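# Close the case lid fully and gently

## Task

Bring the case's lid down until it is completely closed. The lid must not be let go to drop shut from a height above the rim greater than about two fingers' width; lower it under control instead.

## Robot and tools

Robot: two arms on opposite sides of a table. left_arm has a left hand and its base is on the +y side; right_arm has a right hand. The arm names do not match the left or right of a camera image. Each hand has six motors, always listed in this order: thumb_turn, thumb_bend, index, middle, ring, little.

Frames: the scene frame has its origin on the table top halfway between the two nominal arm bases, z up, table surface at z = 0. Reported positions (metres), orientations (quaternion w,x,y,z) and velocities are in the scene frame. Pose offsets you send are along the current Hand target's own axes. The hand point sits 0.05 m in front of the palm; its +z runs along the straightened fingers, +y points out of the palm, and +x runs across the palm away from the thumb on the right hand but toward the thumb on the left hand. Fingertips reach 0.06-0.07 m past the point and lie 0.06 m behind it along -y. A wrist bracket on the little-finger side, and the wrist itself when the fingers are level, can strike things or the table before the fingers do.

The 28-number row (every value in [-1, 1]), one row covering both arms: left dx, dy, dz, rx, ry, rz; left thumb_turn, thumb_bend, index, middle, ring, little; left force_limit, speed; then the same fourteen for the right arm. The six pose numbers are offsets, not poses: they count from that arm's Hand target as it stood when the action (or move) began, with 1.0 equal to 0.6 m of travel or 180 degrees; rx, ry, rz form one rotation vector. Sending all six as 0 re-requests the current Hand target. The six motor numbers are absolute targets: -1 open/straight (thumb_turn -1 beside the palm), +1 closed (thumb_turn +1 opposite the fingers). force_limit maps -1..+1 to about 0..10 N at the fingertip (0..15 N for the two thumb motors). speed rises from almost nothing at -1 to full at +0.48 and stays full up to +1; use about -0.94 or lower for gentle closing. There is no 'leave unchanged' value: to keep a hand as it is, resend the last eight numbers you sent for it (or, if none yet, its hand_measured plus hand_force_limit and hand_speed).

execute_actions(actions, cameras): actions is a list of actions; each action is a list of 1 to 15 rows, each row one 1/30 s step; a short list repeats its final row to fill 15 steps (0.5 s). Every row is measured from the pose at the start of that action, not from the row before; a repeated offset in a new action moves further. Empty actions just returns state and images.

move(target, speed, blend, stop_force, zero, blocking, cameras): target is one 28-number row or a list of up to 15 rows; all offsets in a list count from the same starting Hand targets. speed in m/s, 0.002 to 3.6, default 0.25 (turns up to twice that in rad/s), one value or one per target. blend in metres rounds corners of a list. stop_force 3 to 120 N ends an arm's path when its wrist sensor feels that much push against the motion; not reliable while the hand turns, and leave it out when backing away from a contact. zero (only with stop_force) re-zeroes the sensor first. blocking=false returns early while the move keeps running; not allowed with stop_force. Paths are straight, do not avoid obstacles, last 0.5 to 10 s, and the hand lags and may overshoot. Keep paths away from an arm's own base.

wait(seconds 0-10), stop() brakes a running move, zoom_image(camera, region [x0,y0,x1,y1] pixels, at most 504x504) enlarges part of a camera's latest image, show_instructions() shows reference pictures, zero_wrist_force(arm: left_arm or right_arm) re-zeroes that wrist sensor, finished_scene(scene 1-3) ends the scene for good.

Cameras: cam_high and cam_low (672x504), cam_left_wrist and cam_right_wrist (616x616 fisheye).

Reading results: per arm, end_effector_position, end_effector_quat_wxyz, velocities (omitted when joint velocities are 'within noise'), Hand target (the pose your next offsets start from; the hand often rests a bit short of it), joint positions and torques, hand_measured / hand_stopped_by (moving, target, force, stalled, fault) / hand_load_n (positive when the finger is pushed open), hand_force_limit, hand_speed, and Wrist force/torque in the hand's own axes plus the peak since the last report. A move adds a 'move:' line: done (within 3 mm and 2 degrees), off_target, moving, held or fault, with limits such as paced or held. The scene number ends each result. Orientation commands are clipped to 32 degrees from the measured one per step.

Avoid: letting the lid slam (keep it supported until it is nearly down); fast or deep presses, since arms are stiff and about 150 N of outside force or joint torque past the limits (wrist joints 25.7 N m) stops the arm for 10 s; knocking the case or anything off the table; the arms touching each other; a hand closing on the other hand; long stretched-out holds or pushing toward unreachable poses, which heat motors (MOTOR HOT at 70 °C, braked at 85 °C). Thinking time lets the simulation run on.

Each tool is called after ">>>" as name(argument=value, ...), one argument or row to a line, values as JSON.

Reference images:

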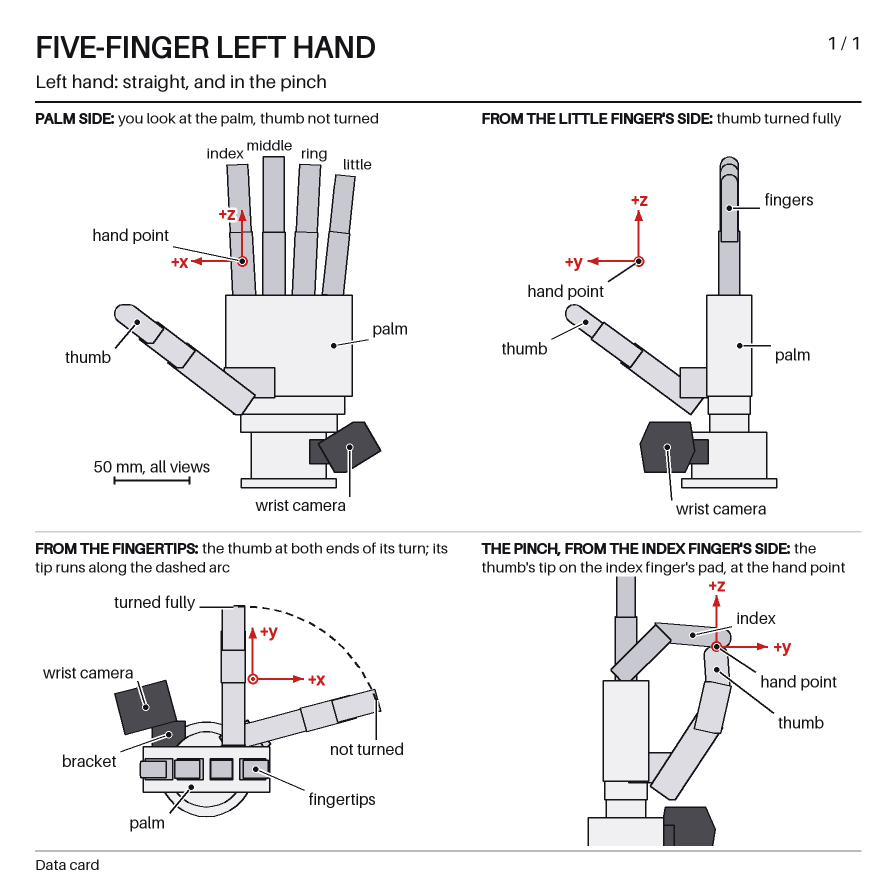

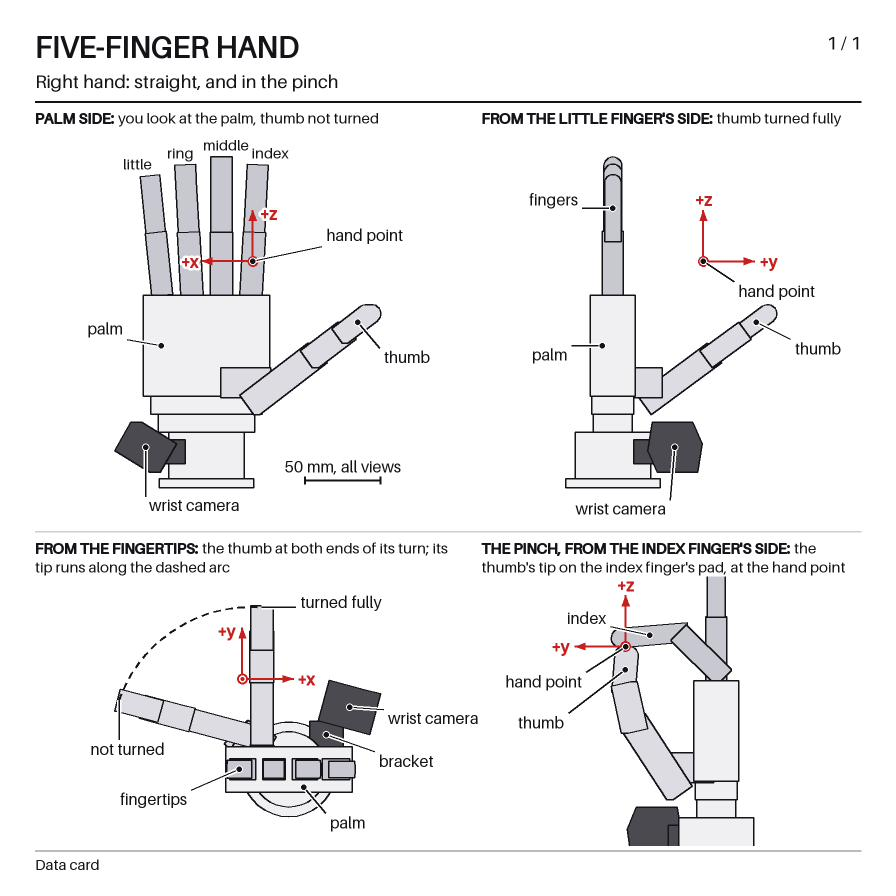

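## Session

>>> execute_actions(
  actions=[],
)

Scene clock: 0.00 s.
left_arm: end_effector_position=(+0.2353, +0.0186, +0.3787) hand_measured=(-1.000, -1.000, -1.000, -1.000, -1.000, -1.000) hand_load_n=(+0.0, +0.0, +0.0, +0.0, +0.0, +0.0) hand_stopped_by=(target, target, target, target, target, target) hand_force_limit=0.00 hand_speed=-0.80 end_effector_quat_wxyz=(+0.377, +0.208, -0.895, +0.117) | right_arm: end_effector_position=(+0.5159, -0.1521, +0.2636) hand_measured=(-1.000, -1.000, -1.000, -1.000, -1.000, -1.000) hand_load_n=(+0.0, +0.0, +0.0, +0.0, +0.0, +0.0) hand_stopped_by=(target, target, target, target, target, target) hand_force_limit=0.00 hand_speed=-0.80 end_effector_quat_wxyz=(-0.188, +0.287, +0.708, +0.617)
Joint positions: left_arm=[4.132 -2.433 -0.575 1.02 -0.852 3.807] | right_arm=[-1.593 -1.052 1.58 0.458 0.203 -0.295]
Joint velocities: within noise
Joint torques (N m): no reading
Motor temperatures (°C): left_arm=[33 23 27 46 36 30] | right_arm=[23 28 34 40 34 29]
Wrist force (N): no reading
Wrist torque (N m): no reading
Wrist force, peak (N): no reading
Hand target: left_arm +0.2353, +0.0186, +0.3787; -0.377, -0.208, +0.895, -0.117 | right_arm +0.5159, -0.1521, +0.2636; -0.188, +0.287, +0.708, +0.617

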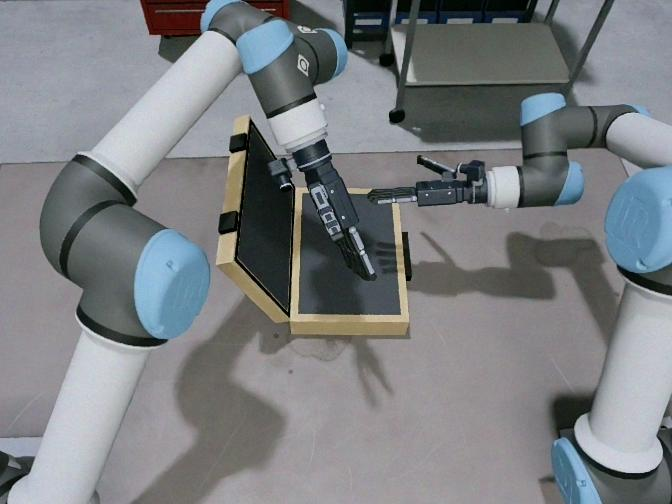

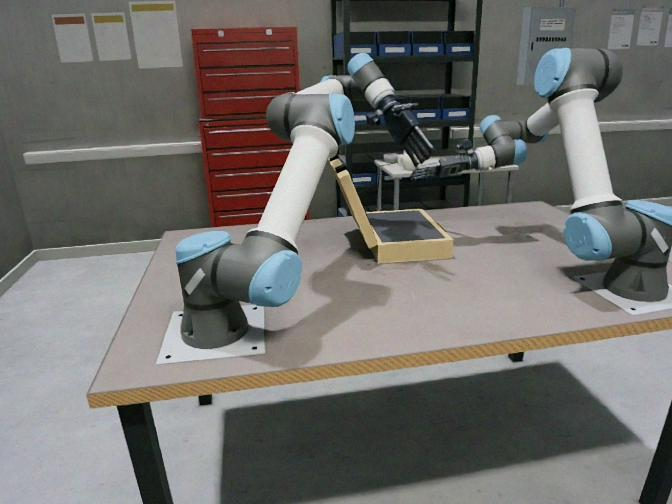

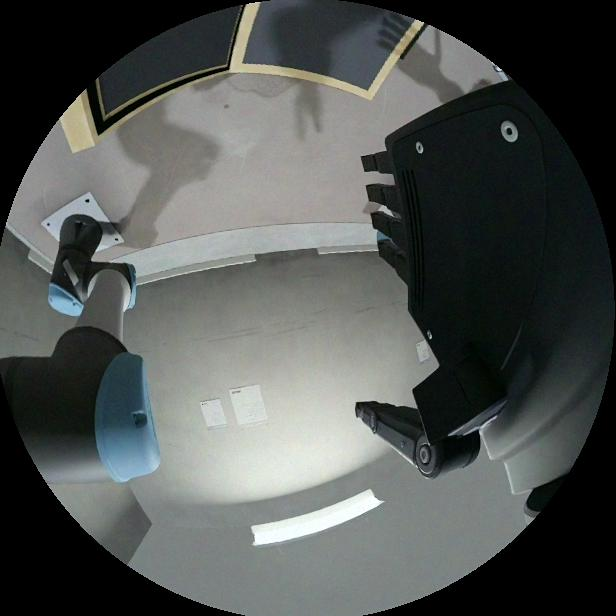

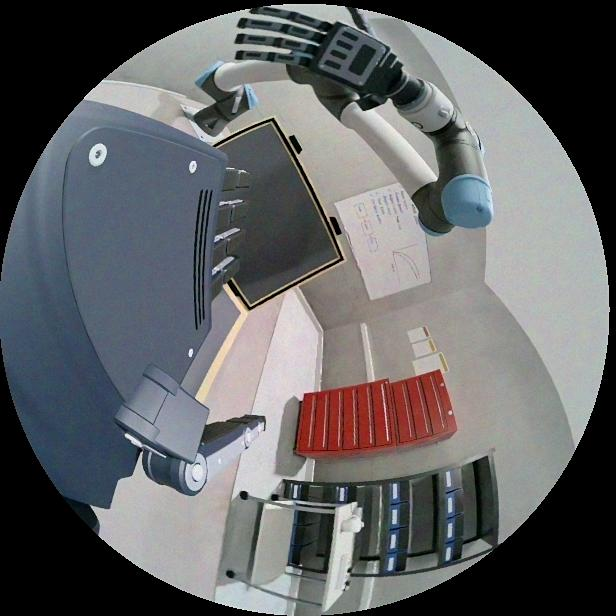

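>>> zoom_image(
  camera="cam_high",
  region=[200, 90, 440, 350],
)

>>> zoom_image(
  camera="cam_low",
  region=[300, 40, 540, 280],
)

Scaled by 1.938 from the camera's 672x504 image, which has a finer 960x720 frame.

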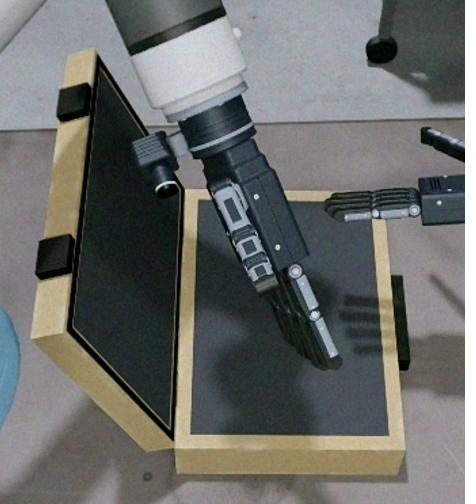

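Scaled by 2.100 from the camera's 672x504 image, which has a finer 960x720 frame.

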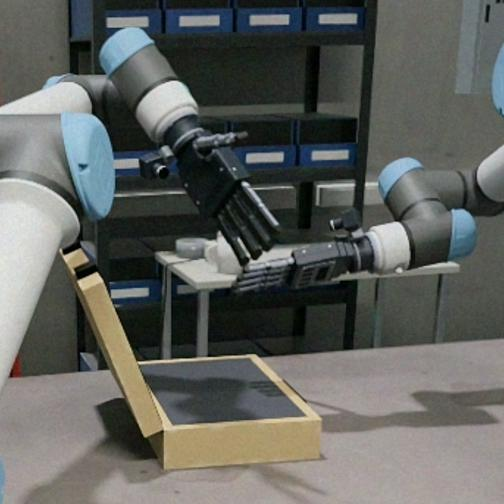

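>>> zoom_image(
  camera="cam_high",
  region=[210, 100, 330, 220],
)

>>> zoom_image(
  camera="cam_high",
  region=[280, 220, 420, 350],
)

>>> zoom_image(
  camera="cam_right_wrist",
  region=[180, 80, 400, 400],
)

>>> zoom_image(
  camera="cam_low",
  region=[310, 140, 470, 270],
)

Scaled by 4.200 from the camera's 672x504 image, which has a finer 960x720 frame.

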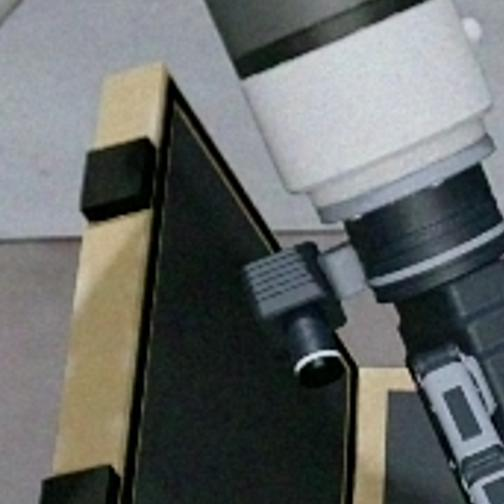

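Scaled by 3.600 from the camera's 672x504 image, which has a finer 960x720 frame.

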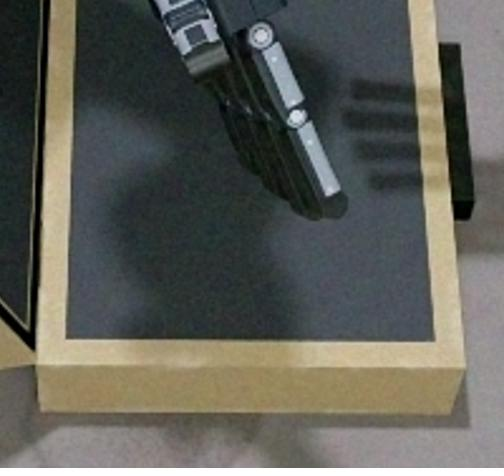

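Scaled by 1.575 from the camera's 616x616 image, which has a finer 880x880 frame.

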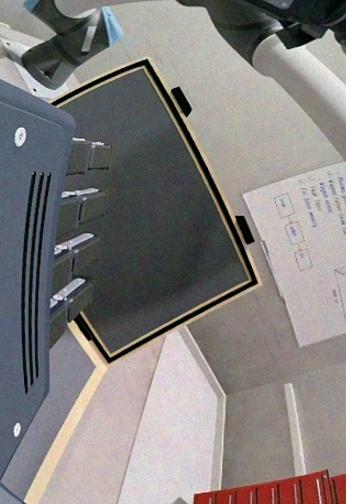

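Scaled by 3.150 from the camera's 672x504 image, which has a finer 960x720 frame.

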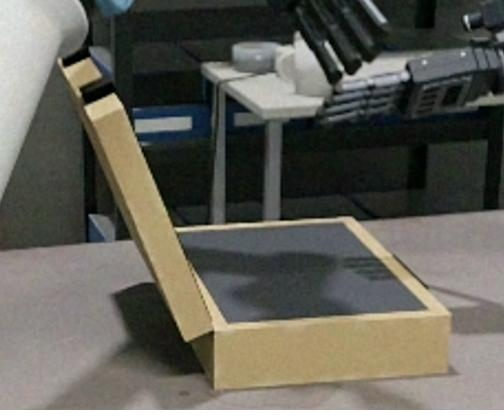

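>>> move(
  target=[
    [0.1568,-0.0114,-0.1492,-0.0772,-0.2487,0.1372,-1,-1,-1,-1,-1,-1,0,-0.8,0,0,0,0,0,0,-1,-1,-1,-1,-1,-1,0,-0.8],
    [-0.0262,0.4382,-0.3758,-0.0772,-0.2487,0.1372,-1,-1,-1,-1,-1,-1,0,-0.8,0,0,0,0,0,0,-1,-1,-1,-1,-1,-1,0,-0.8],
  ],
  speed=0.25,
  blend=[0.03,0],
)

Scene clock: 426.77 s.
left_arm: end_effector_position=(+0.2651, +0.3385, +0.5086) hand_measured=(-1.000, -1.000, -1.000, -1.000, -1.000, -1.000) hand_load_n=(+0.0, +0.0, +0.0, +0.0, +0.0, +0.0) hand_stopped_by=(target, target, target, target, target, target) hand_force_limit=0.00 hand_speed=-0.80 end_effector_quat_wxyz=(+0.000, +0.000, -1.000, +0.000) | right_arm: end_effector_position=(+0.5159, -0.1521, +0.2636) hand_measured=(-1.000, -1.000, -1.000, -1.000, -1.000, -1.000) hand_load_n=(+0.0, +0.0, +0.0, +0.0, +0.0, +0.0) hand_stopped_by=(target, target, target, target, target, target) hand_force_limit=0.00 hand_speed=-0.80 end_effector_quat_wxyz=(-0.188, +0.287, +0.708, +0.617)
Joint positions: left_arm=[4.382 -1.844 -0.8 1.073 -1.57 4.355] | right_arm=[-1.593 -1.052 1.58 0.458 0.203 -0.295]
Joint velocities: within noise
Joint torques (N m): left_arm=[9 36.87 6.59 -3.29 -1.96 2.17] | right_arm=[2.58 -39.67 -19.65 0.98 -1.13 -0.1]
Motor temperatures (°C): left_arm=[30 24 26 44 35 29] | right_arm=[23 28 32 39 33 28]
Wrist force (N): left_arm=[-0.7 0.0 0.0] | right_arm=[0.0 -0.2 -0.1]
Wrist torque (N m): left_arm=[-0.05 0.10 -0.04] | right_arm=[-0.03 0.01 -0.01]
Wrist force, peak (N): left_arm=[-1.0 2.0 -0.2] | right_arm=[-0.2 -0.1 0.5]
Hand target: left_arm +0.2651, +0.3387, +0.5086; +0.000, +0.000, +1.000, +0.000 | right_arm +0.5159, -0.1521, +0.2636; -0.188, +0.287, +0.708, +0.617
Off the commanded pose: left_arm 0.000 m, 0 deg | right_arm 0.000 m, 0 deg.
elbow stopped short (left arm): the move would have taken joint 3 (elbow) straighter than the controller allows.
move: done; limits=paced

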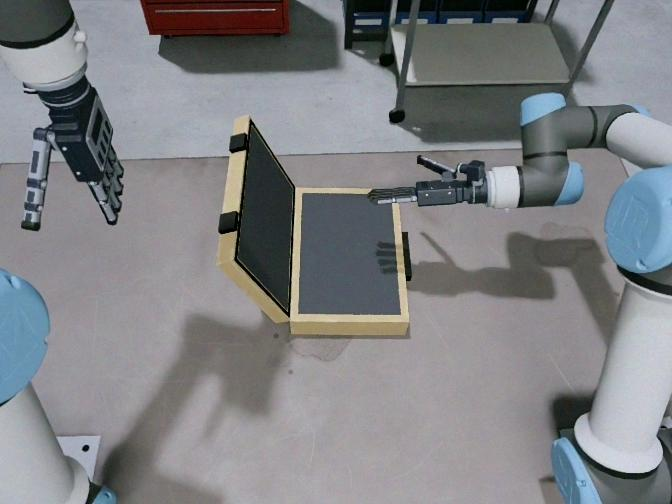

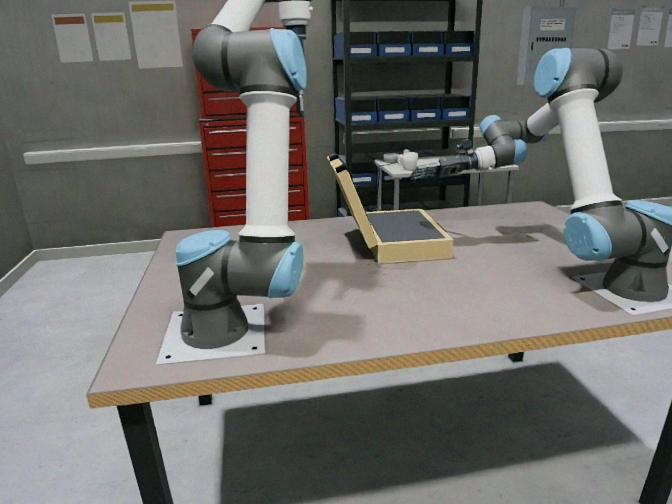

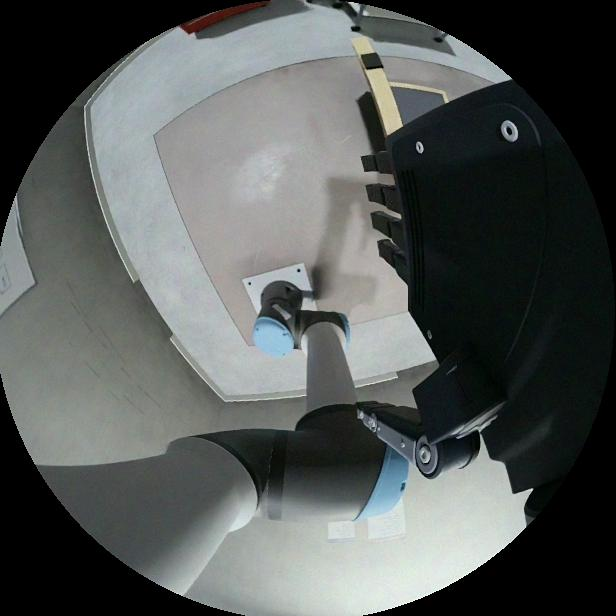

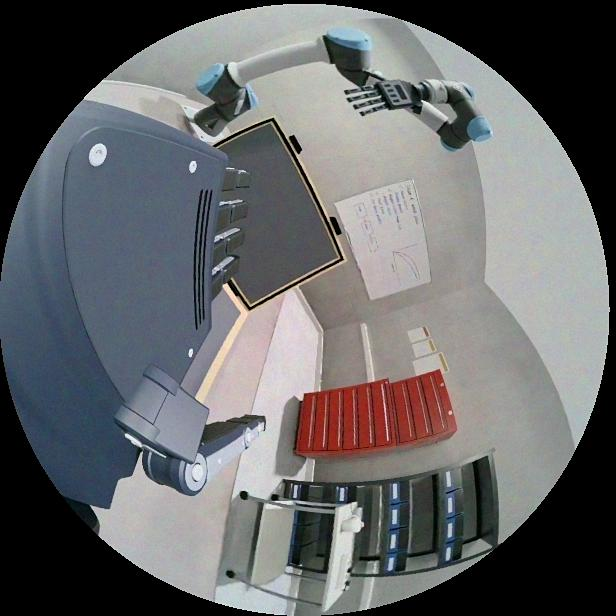

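>>> zoom_image(
  camera="cam_high",
  region=[0, 80, 160, 240],
)

>>> zoom_image(
  camera="cam_high",
  region=[0, 400, 140, 504],
)

>>> zoom_image(
  camera="cam_high",
  region=[350, 140, 510, 230],
)

Scaled by 3.150 from the camera's 672x504 image, which has a finer 960x720 frame.

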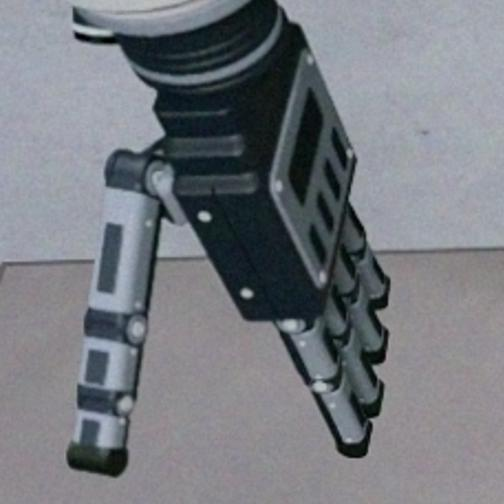

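Scaled by 3.600 from the camera's 672x504 image, which has a finer 960x720 frame.

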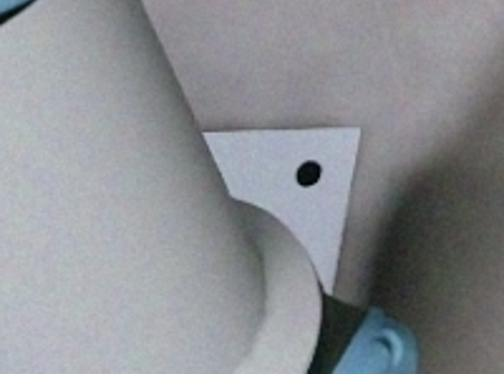

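Scaled by 3.150 from the camera's 672x504 image, which has a finer 960x720 frame.

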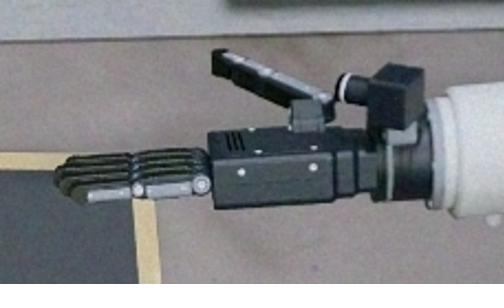

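>>> move(
  target=[-0.008,-0.05,0.45,0,0,0,-1,-1,-1,-1,-1,-1,0,-0.8,0.0995,0.0275,0.1363,0.1977,-0.0422,-0.2228,-1,-1,-0.45,-0.45,-0.45,-0.45,0,-0.3],
  speed=0.25,
)

Scene clock: 632.43 s.
left_arm: end_effector_position=(+0.2697, +0.3085, +0.2387) hand_measured=(-1.000, -1.000, -1.000, -1.000, -1.000, -1.000) hand_load_n=(+0.0, +0.0, +0.0, +0.0, +0.0, +0.0) hand_stopped_by=(target, target, target, target, target, target) hand_force_limit=0.00 hand_speed=-0.80 end_effector_quat_wxyz=(+0.000, +0.000, -1.000, +0.000) | right_arm: end_effector_position=(+0.4880, -0.0601, +0.2994) hand_measured=(-1.000, -1.000, -0.450, -0.450, -0.450, -0.450) hand_load_n=(+0.0, -0.5, +0.0, +0.0, +0.0, +0.0) hand_stopped_by=(target, target, target, target, target, target) hand_force_limit=0.00 hand_speed=-0.30 end_effector_quat_wxyz=(-0.001, +0.000, +0.924, +0.383)
Joint positions: left_arm=[4.312 -1.813 -1.55 1.792 -1.57 4.285] | right_arm=[-1.369 -0.954 1.086 1.199 0.816 -1.226]
Joint velocities: within noise
Joint torques (N m): left_arm=[10.99 34.22 11.89 -0.76 0.87 2.3] | right_arm=[-0.74 -57.72 -15.51 0.6 0.48 0.43]
Motor temperatures (°C): left_arm=[29 25 25 43 34 29] | right_arm=[23 28 31 39 33 28]
Wrist force (N): left_arm=[-0.5 0.2 0.4] | right_arm=[-0.4 -1.0 -0.3]
Wrist torque (N m): left_arm=[-0.01 0.02 -0.03] | right_arm=[-0.08 -0.13 -0.15]
Wrist force, peak (N): left_arm=[-0.7 0.2 1.5] | right_arm=[-1.0 -1.0 -0.1]
Hand target: left_arm +0.2697, +0.3086, +0.2386; +0.000, +0.000, +1.000, +0.000 | right_arm +0.4880, -0.0601, +0.2995; -0.001, +0.000, +0.924, +0.383
Off the commanded pose: left_arm 0.000 m, 0 deg | right_arm 0.000 m, 0 deg.
move: done

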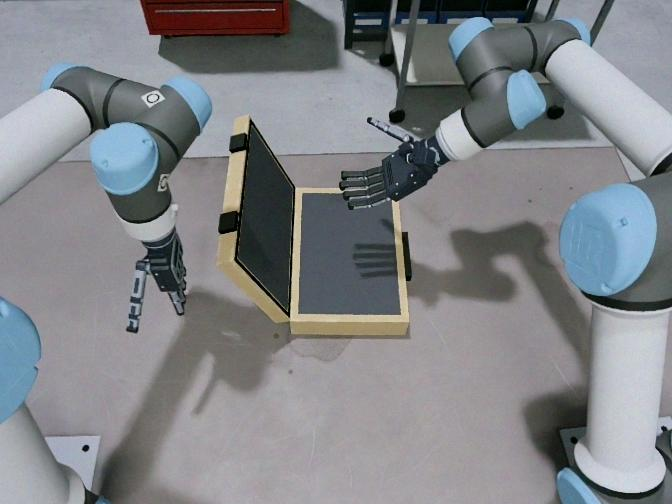

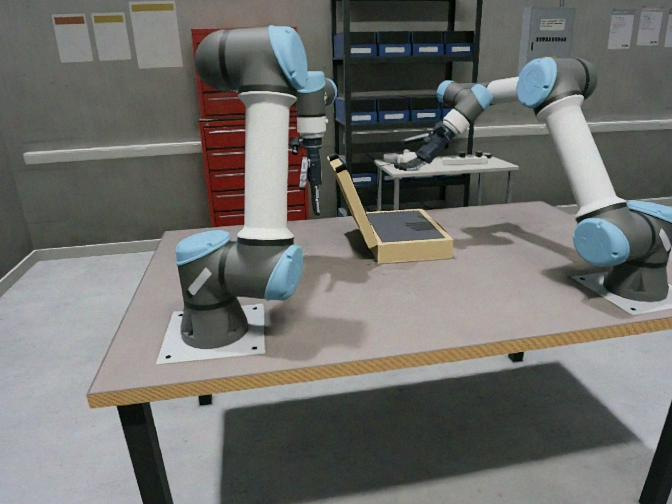

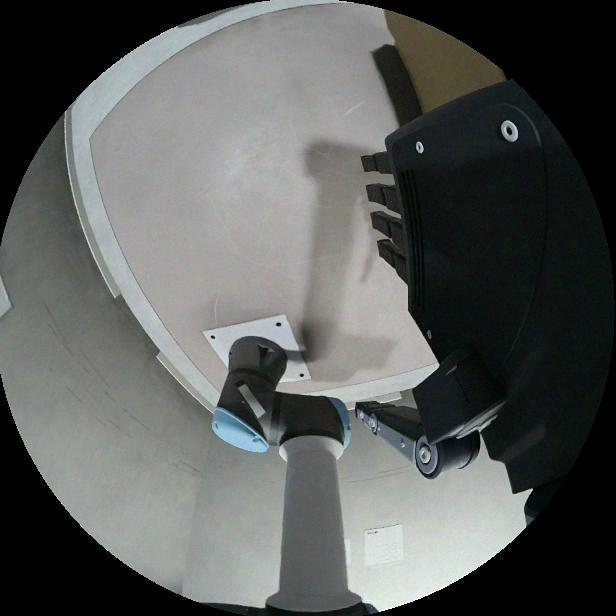

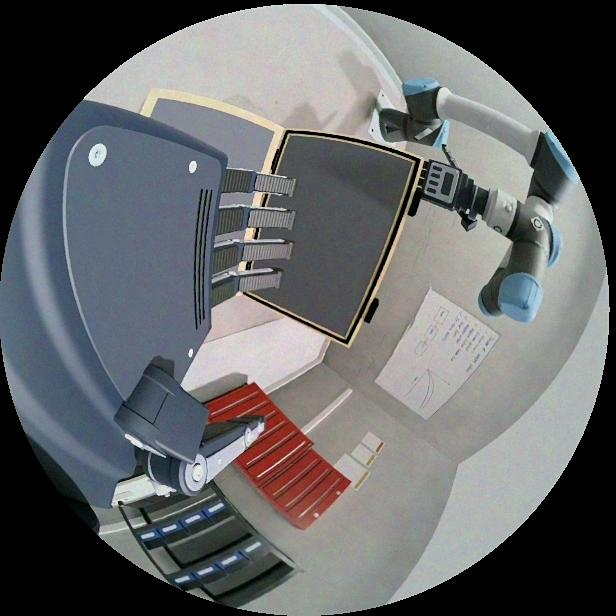

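>>> move(
  target=[0,-0.075,0,0,0,0,-1,-1,-1,-1,-1,-1,0,-0.8,0,0.0996,0.0701,0,0,0,-1,-1,-0.45,-0.45,-0.45,-0.45,0,-0.3],
  speed=0.15,
)

>>> zoom_image(
  camera="cam_high",
  region=[160, 110, 430, 350],
)

>>> zoom_image(
  camera="cam_low",
  region=[290, 100, 490, 280],
)

Scene clock: 668.40 s.
left_arm: end_effector_position=(+0.2698, +0.2636, +0.2386) hand_measured=(-1.000, -1.000, -1.000, -1.000, -1.000, -1.000) hand_load_n=(+0.0, +0.0, +0.0, +0.0, +0.0, +0.0) hand_stopped_by=(target, target, target, target, target, target) hand_force_limit=0.00 hand_speed=-0.80 end_effector_quat_wxyz=(+0.000, +0.000, -1.000, +0.000) | right_arm: end_effector_position=(+0.4881, +0.0118, +0.3119) hand_measured=(-1.000, -1.000, -0.450, -0.450, -0.450, -0.450) hand_load_n=(+0.0, +0.0, +0.0, +0.0, +0.0, +0.0) hand_stopped_by=(target, target, target, target, target, target) hand_force_limit=0.00 hand_speed=-0.30 end_effector_quat_wxyz=(-0.001, +0.000, +0.924, +0.382)
Joint positions: left_arm=[4.213 -1.891 -1.448 1.768 -1.57 4.186] | right_arm=[-1.246 -0.858 0.868 1.214 0.852 -1.067]
Joint velocities: within noise
Joint torques (N m): left_arm=[1.09 32.04 20.18 -0.77 -2.52 0.55] | right_arm=[6.9 -55.22 -28.05 -0.23 -2.46 1.02]
Motor temperatures (°C): left_arm=[29 25 25 43 34 29] | right_arm=[23 28 31 39 32 28]
Wrist force (N): left_arm=[-0.5 0.1 0.0] | right_arm=[-0.4 -0.7 0.2]
Wrist torque (N m): left_arm=[-0.01 0.04 0.00] | right_arm=[-0.04 -0.16 -0.15]
Wrist force, peak (N): left_arm=[-0.8 1.2 0.4] | right_arm=[-0.3 -1.9 -1.1]
Hand target: left_arm +0.2698, +0.2636, +0.2386; +0.000, +0.000, +1.000, +0.000 | right_arm +0.4880, +0.0119, +0.3120; -0.001, +0.000, +0.924, +0.383
Off the commanded pose: left_arm 0.000 m, 0 deg | right_arm 0.000 m, 0 deg.
move: done

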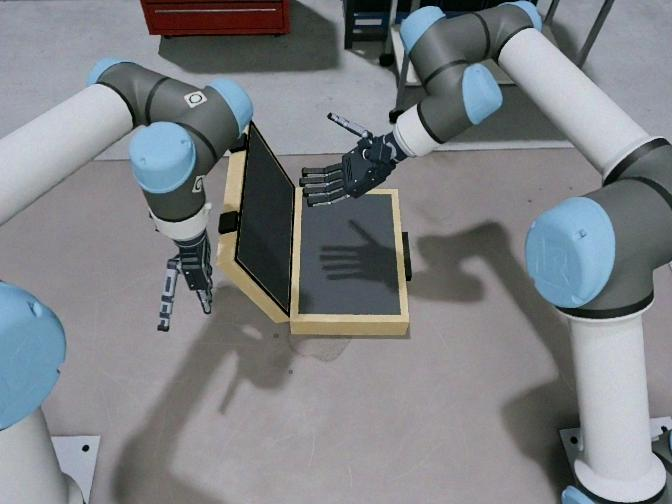

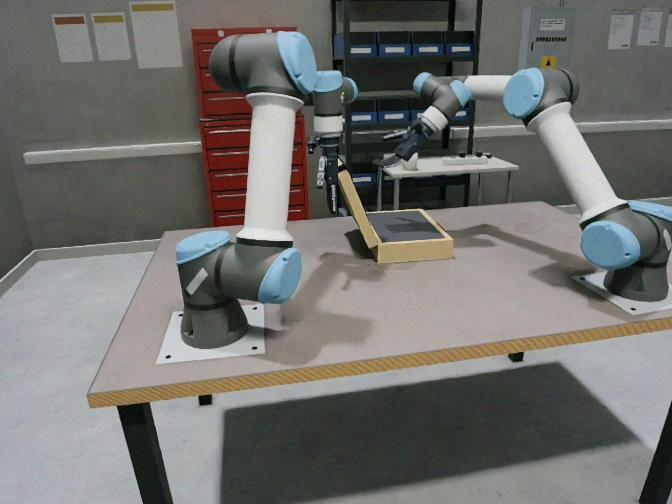

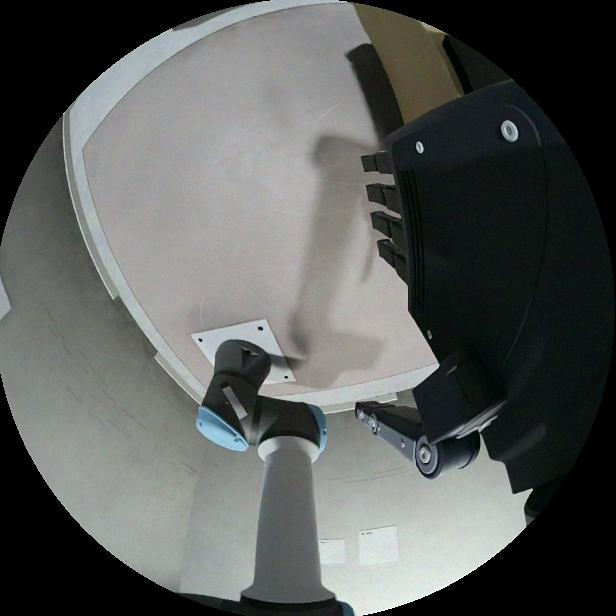

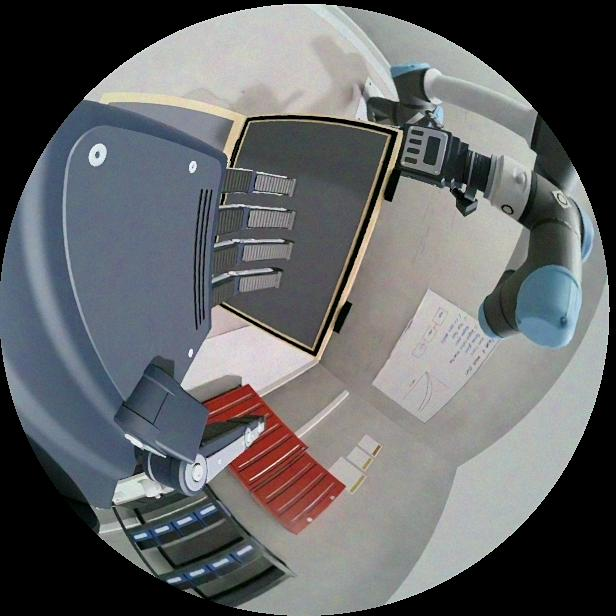

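Scaled by 1.867 from the camera's 672x504 image, which has a finer 960x720 frame.

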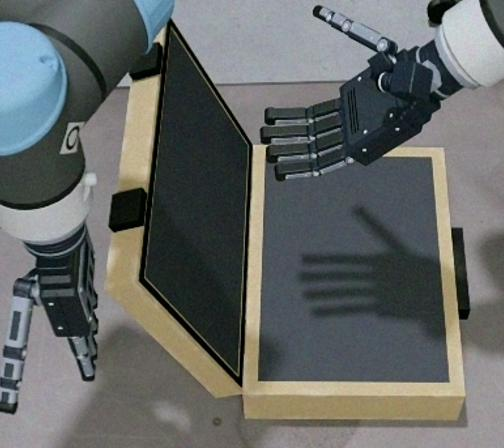

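Scaled by 2.520 from the camera's 672x504 image, which has a finer 960x720 frame.

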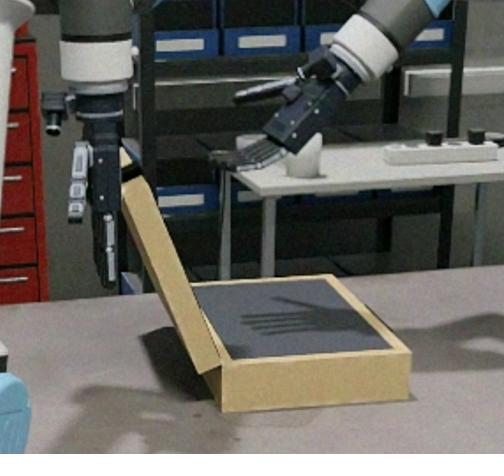

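>>> move(
  target=[0,-0.075,0,0,0,0,-1,-1,-1,-1,-1,-1,0,-0.8,0,0,0,0,0,0,-1,-1,-0.45,-0.45,-0.45,-0.45,0,-0.3],
  speed=0.06,
  stop_force=25,
  cameras=["cam_high", "cam_low"],
)

Scene clock: 679.87 s.
left_arm: end_effector_position=(+0.2698, +0.2186, +0.2386) hand_measured=(-1.000, -1.000, -1.000, -1.000, -1.000, -1.000) hand_load_n=(+0.0, +0.0, +0.0, +0.0, +0.0, +0.0) hand_stopped_by=(target, target, target, target, target, target) hand_force_limit=0.00 hand_speed=-0.80 end_effector_quat_wxyz=(+0.000, +0.000, -1.000, +0.000) | right_arm: end_effector_position=(+0.4880, +0.0119, +0.3120) hand_measured=(-1.000, -1.000, -0.450, -0.450, -0.450, -0.450) hand_load_n=(+0.0, +0.0, +0.0, +0.0, +0.0, +0.0) hand_stopped_by=(target, target, target, target, target, target) hand_force_limit=0.00 hand_speed=-0.30 end_effector_quat_wxyz=(-0.001, +0.000, +0.924, +0.383)
Joint positions: left_arm=[4.126 -1.976 -1.33 1.735 -1.57 4.099] | right_arm=[-1.245 -0.858 0.867 1.214 0.852 -1.067]
Joint velocities: within noise
Joint torques (N m): left_arm=[10.4 43.99 20.86 -0.8 -2.16 1.17] | right_arm=[8.08 -60.62 -26.5 0.44 -2.09 1.71]
Motor temperatures (°C): left_arm=[29 25 25 43 34 29] | right_arm=[23 28 31 39 32 28]
Wrist force (N): left_arm=[-0.5 0.2 0.6] | right_arm=[-0.4 -0.7 0.2]
Wrist torque (N m): left_arm=[-0.06 0.07 0.00] | right_arm=[-0.04 -0.16 -0.14]
Wrist force, peak (N): left_arm=[-0.4 1.9 -0.6] | right_arm=[-0.7 -0.9 0.6]
Hand target: left_arm +0.2698, +0.2186, +0.2387; +0.000, +0.000, +1.000, +0.000 | right_arm +0.4880, +0.0119, +0.3120; -0.001, +0.000, +0.924, +0.383
Off the commanded pose: left_arm 0.000 m, 0 deg | right_arm 0.000 m, 0 deg.
move: done
Images, in order (width x height): cam_high 672x504, cam_low 672x504.

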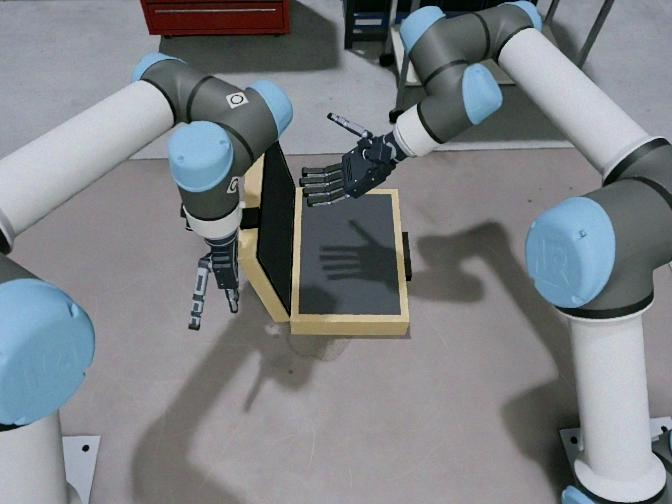

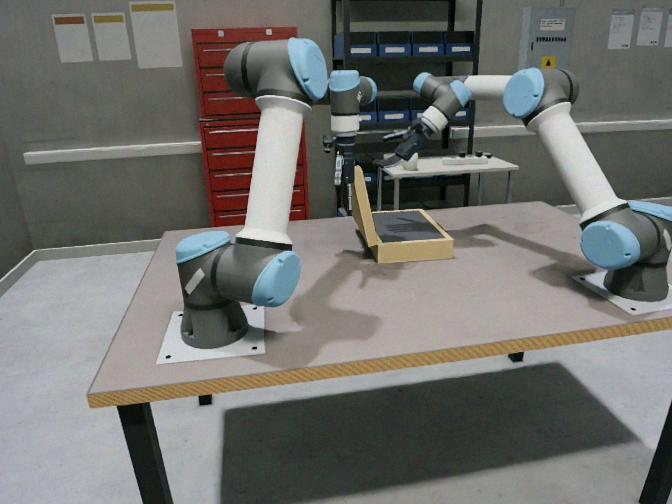

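>>> move(
  target=[0,-0.058,0,0,0,0,-1,-1,-1,-1,-1,-1,0,-0.8,0,0,0,0,0,0,-1,-1,-0.45,-0.45,-0.45,-0.45,0,-0.3],
  speed=0.05,
  stop_force=25,
  cameras=["cam_high", "cam_low"],
)

Scene clock: 690.90 s.
left_arm: end_effector_position=(+0.2698, +0.1838, +0.2387) hand_measured=(-1.000, -1.000, -1.000, -1.000, -1.000, -1.000) hand_load_n=(+0.0, +0.0, +0.0, +0.0, +0.0, -0.5) hand_stopped_by=(target, target, target, target, target, target) hand_force_limit=0.00 hand_speed=-0.80 end_effector_quat_wxyz=(+0.000, +0.000, -1.000, +0.000) | right_arm: end_effector_position=(+0.4880, +0.0119, +0.3120) hand_measured=(-1.000, -1.000, -0.450, -0.450, -0.450, -0.450) hand_load_n=(+0.0, +0.0, +0.0, +0.0, +0.0, +0.0) hand_stopped_by=(target, target, target, target, target, target) hand_force_limit=0.00 hand_speed=-0.30 end_effector_quat_wxyz=(-0.001, +0.000, +0.924, +0.383)
Joint positions: left_arm=[4.067 -2.046 -1.228 1.702 -1.57 4.039] | right_arm=[-1.245 -0.858 0.867 1.214 0.852 -1.067]
Joint velocities: within noise
Joint torques (N m): left_arm=[10.14 47.64 20.58 -0.91 -0.36 2.33] | right_arm=[8.18 -61.14 -22.61 0.74 -1.85 1.7]
Motor temperatures (°C): left_arm=[29 25 25 43 34 29] | right_arm=[23 28 31 39 32 28]
Wrist force (N): left_arm=[-0.2 0.2 0.1] | right_arm=[-0.9 -0.7 0.2]
Wrist torque (N m): left_arm=[-0.03 0.04 0.04] | right_arm=[-0.05 -0.08 -0.18]
Wrist force, peak (N): left_arm=[-0.4 1.6 -0.2] | right_arm=[-0.7 -1.0 0.2]
Hand target: left_arm +0.2698, +0.1838, +0.2387; +0.000, +0.000, +1.000, +0.000 | right_arm +0.4880, +0.0119, +0.3120; -0.001, +0.000, +0.924, +0.383
Off the commanded pose: left_arm 0.000 m, 0 deg | right_arm 0.000 m, 0 deg.
move: done
Images, in order (width x height): cam_high 672x504, cam_low 672x504.

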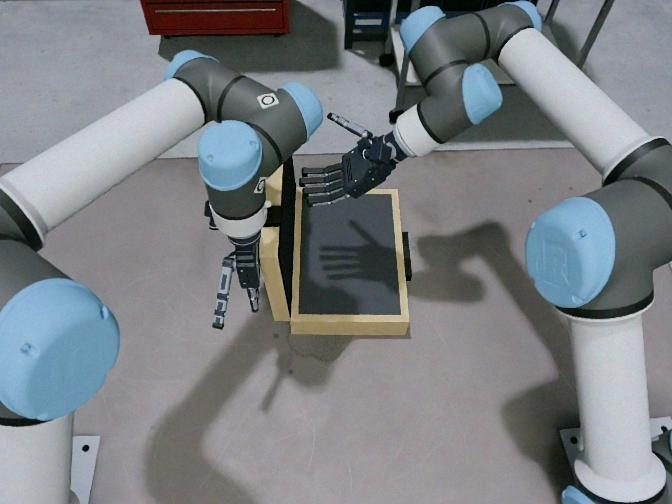

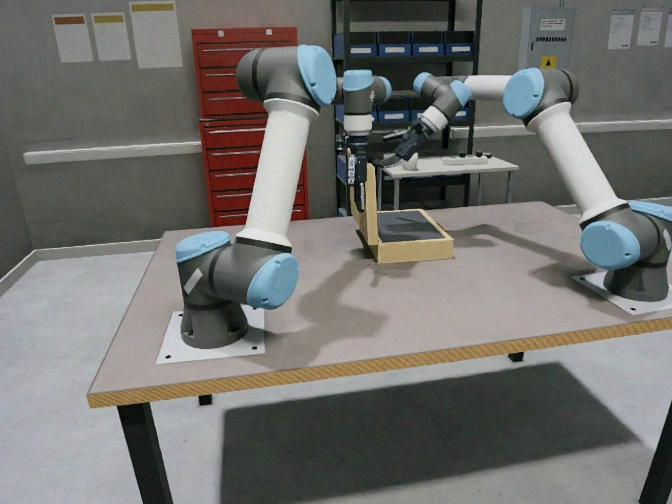

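>>> zoom_image(
  camera="cam_high",
  region=[220, 130, 420, 350],
)

>>> zoom_image(
  camera="cam_low",
  region=[320, 120, 460, 280],
)

Scaled by 2.291 from the camera's 672x504 image, which has a finer 960x720 frame.

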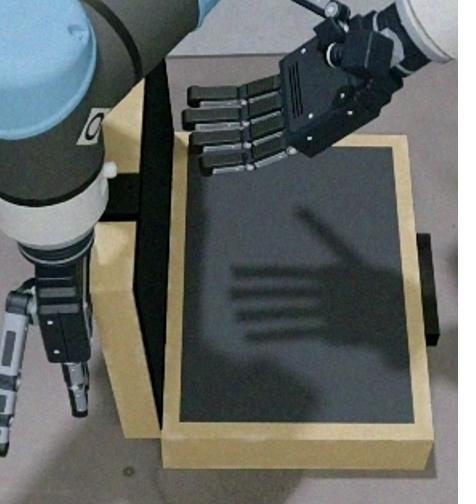

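Scaled by 3.150 from the camera's 672x504 image, which has a finer 960x720 frame.

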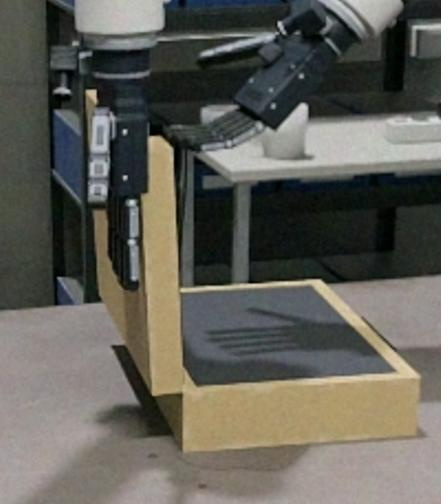

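>>> move(
  target=[0,-0.035,0,0,0,0,-1,-1,-1,-1,-1,-1,0,-0.8,0,0,0,0,0,0,-1,-1,-0.45,-0.45,-0.45,-0.45,0,-0.3],
  speed=0.04,
  stop_force=15,
  cameras=["cam_high", "cam_low"],
)

>>> zoom_image(
  camera="cam_high",
  region=[220, 130, 420, 350],
)

>>> zoom_image(
  camera="cam_low",
  region=[320, 120, 460, 280],
)

Scene clock: 732.93 s.
left_arm: end_effector_position=(+0.2699, +0.1628, +0.2387) hand_measured=(-1.000, -1.000, -1.000, -1.000, -1.000, -1.000) hand_load_n=(+0.0, +0.0, +0.0, +0.0, +0.0, +0.0) hand_stopped_by=(target, target, target, target, target, target) hand_force_limit=0.00 hand_speed=-0.80 end_effector_quat_wxyz=(+0.000, +0.000, -1.000, +0.000) | right_arm: end_effector_position=(+0.4880, +0.0119, +0.3120) hand_measured=(-1.000, -1.000, -0.450, -0.450, -0.450, -0.450) hand_load_n=(+0.0, +0.0, +0.0, +0.0, +0.0, +0.0) hand_stopped_by=(target, target, target, target, target, target) hand_force_limit=0.00 hand_speed=-0.30 end_effector_quat_wxyz=(-0.001, +0.000, +0.924, +0.383)
Joint positions: left_arm=[4.034 -2.09 -1.16 1.679 -1.57 4.007] | right_arm=[-1.245 -0.858 0.867 1.214 0.852 -1.067]
Joint velocities: within noise
Joint torques (N m): left_arm=[9.76 49.62 20.36 -1.03 1.21 2.45] | right_arm=[8.31 -60.6 -18.11 1.13 -1.22 1.64]
Motor temperatures (°C): left_arm=[28 25 25 42 34 29] | right_arm=[23 28 31 39 32 28]
Wrist force (N): left_arm=[-0.8 0.4 0.3] | right_arm=[-0.6 -0.8 0.5]
Wrist torque (N m): left_arm=[0.02 0.12 0.00] | right_arm=[-0.07 -0.13 -0.16]
Wrist force, peak (N): left_arm=[-0.6 1.1 0.1] | right_arm=[-0.7 -1.1 0.3]
Hand target: left_arm +0.2699, +0.1628, +0.2387; +0.000, +0.000, +1.000, +0.000 | right_arm +0.4880, +0.0119, +0.3120; -0.001, +0.000, +0.924, +0.383
Off the commanded pose: left_arm 0.000 m, 0 deg | right_arm 0.000 m, 0 deg.
move: done
Images, in order (width x height): cam_high 672x504, cam_low 672x504.

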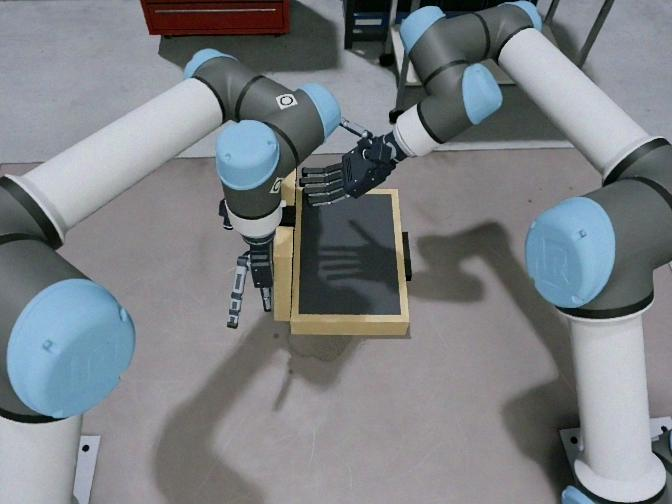

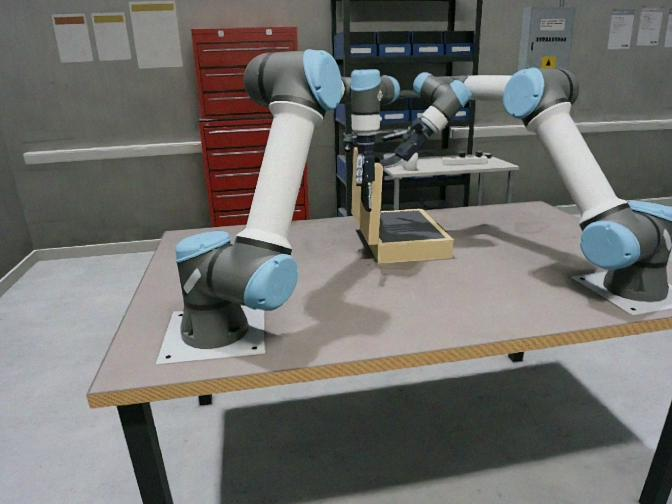

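Scaled by 2.291 from the camera's 672x504 image, which has a finer 960x720 frame.

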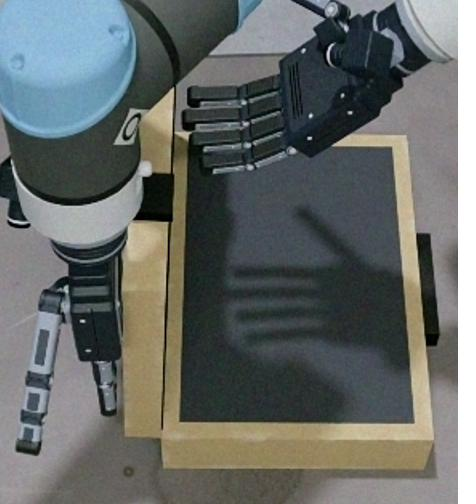

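Scaled by 3.150 from the camera's 672x504 image, which has a finer 960x720 frame.

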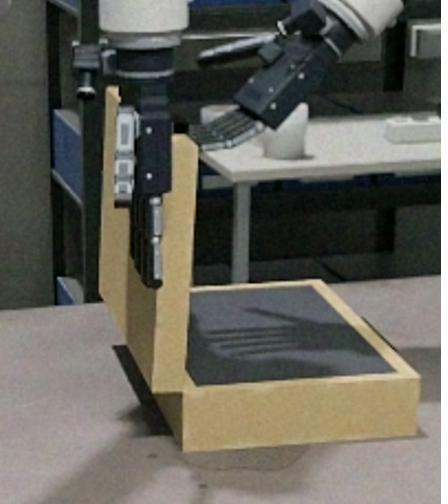

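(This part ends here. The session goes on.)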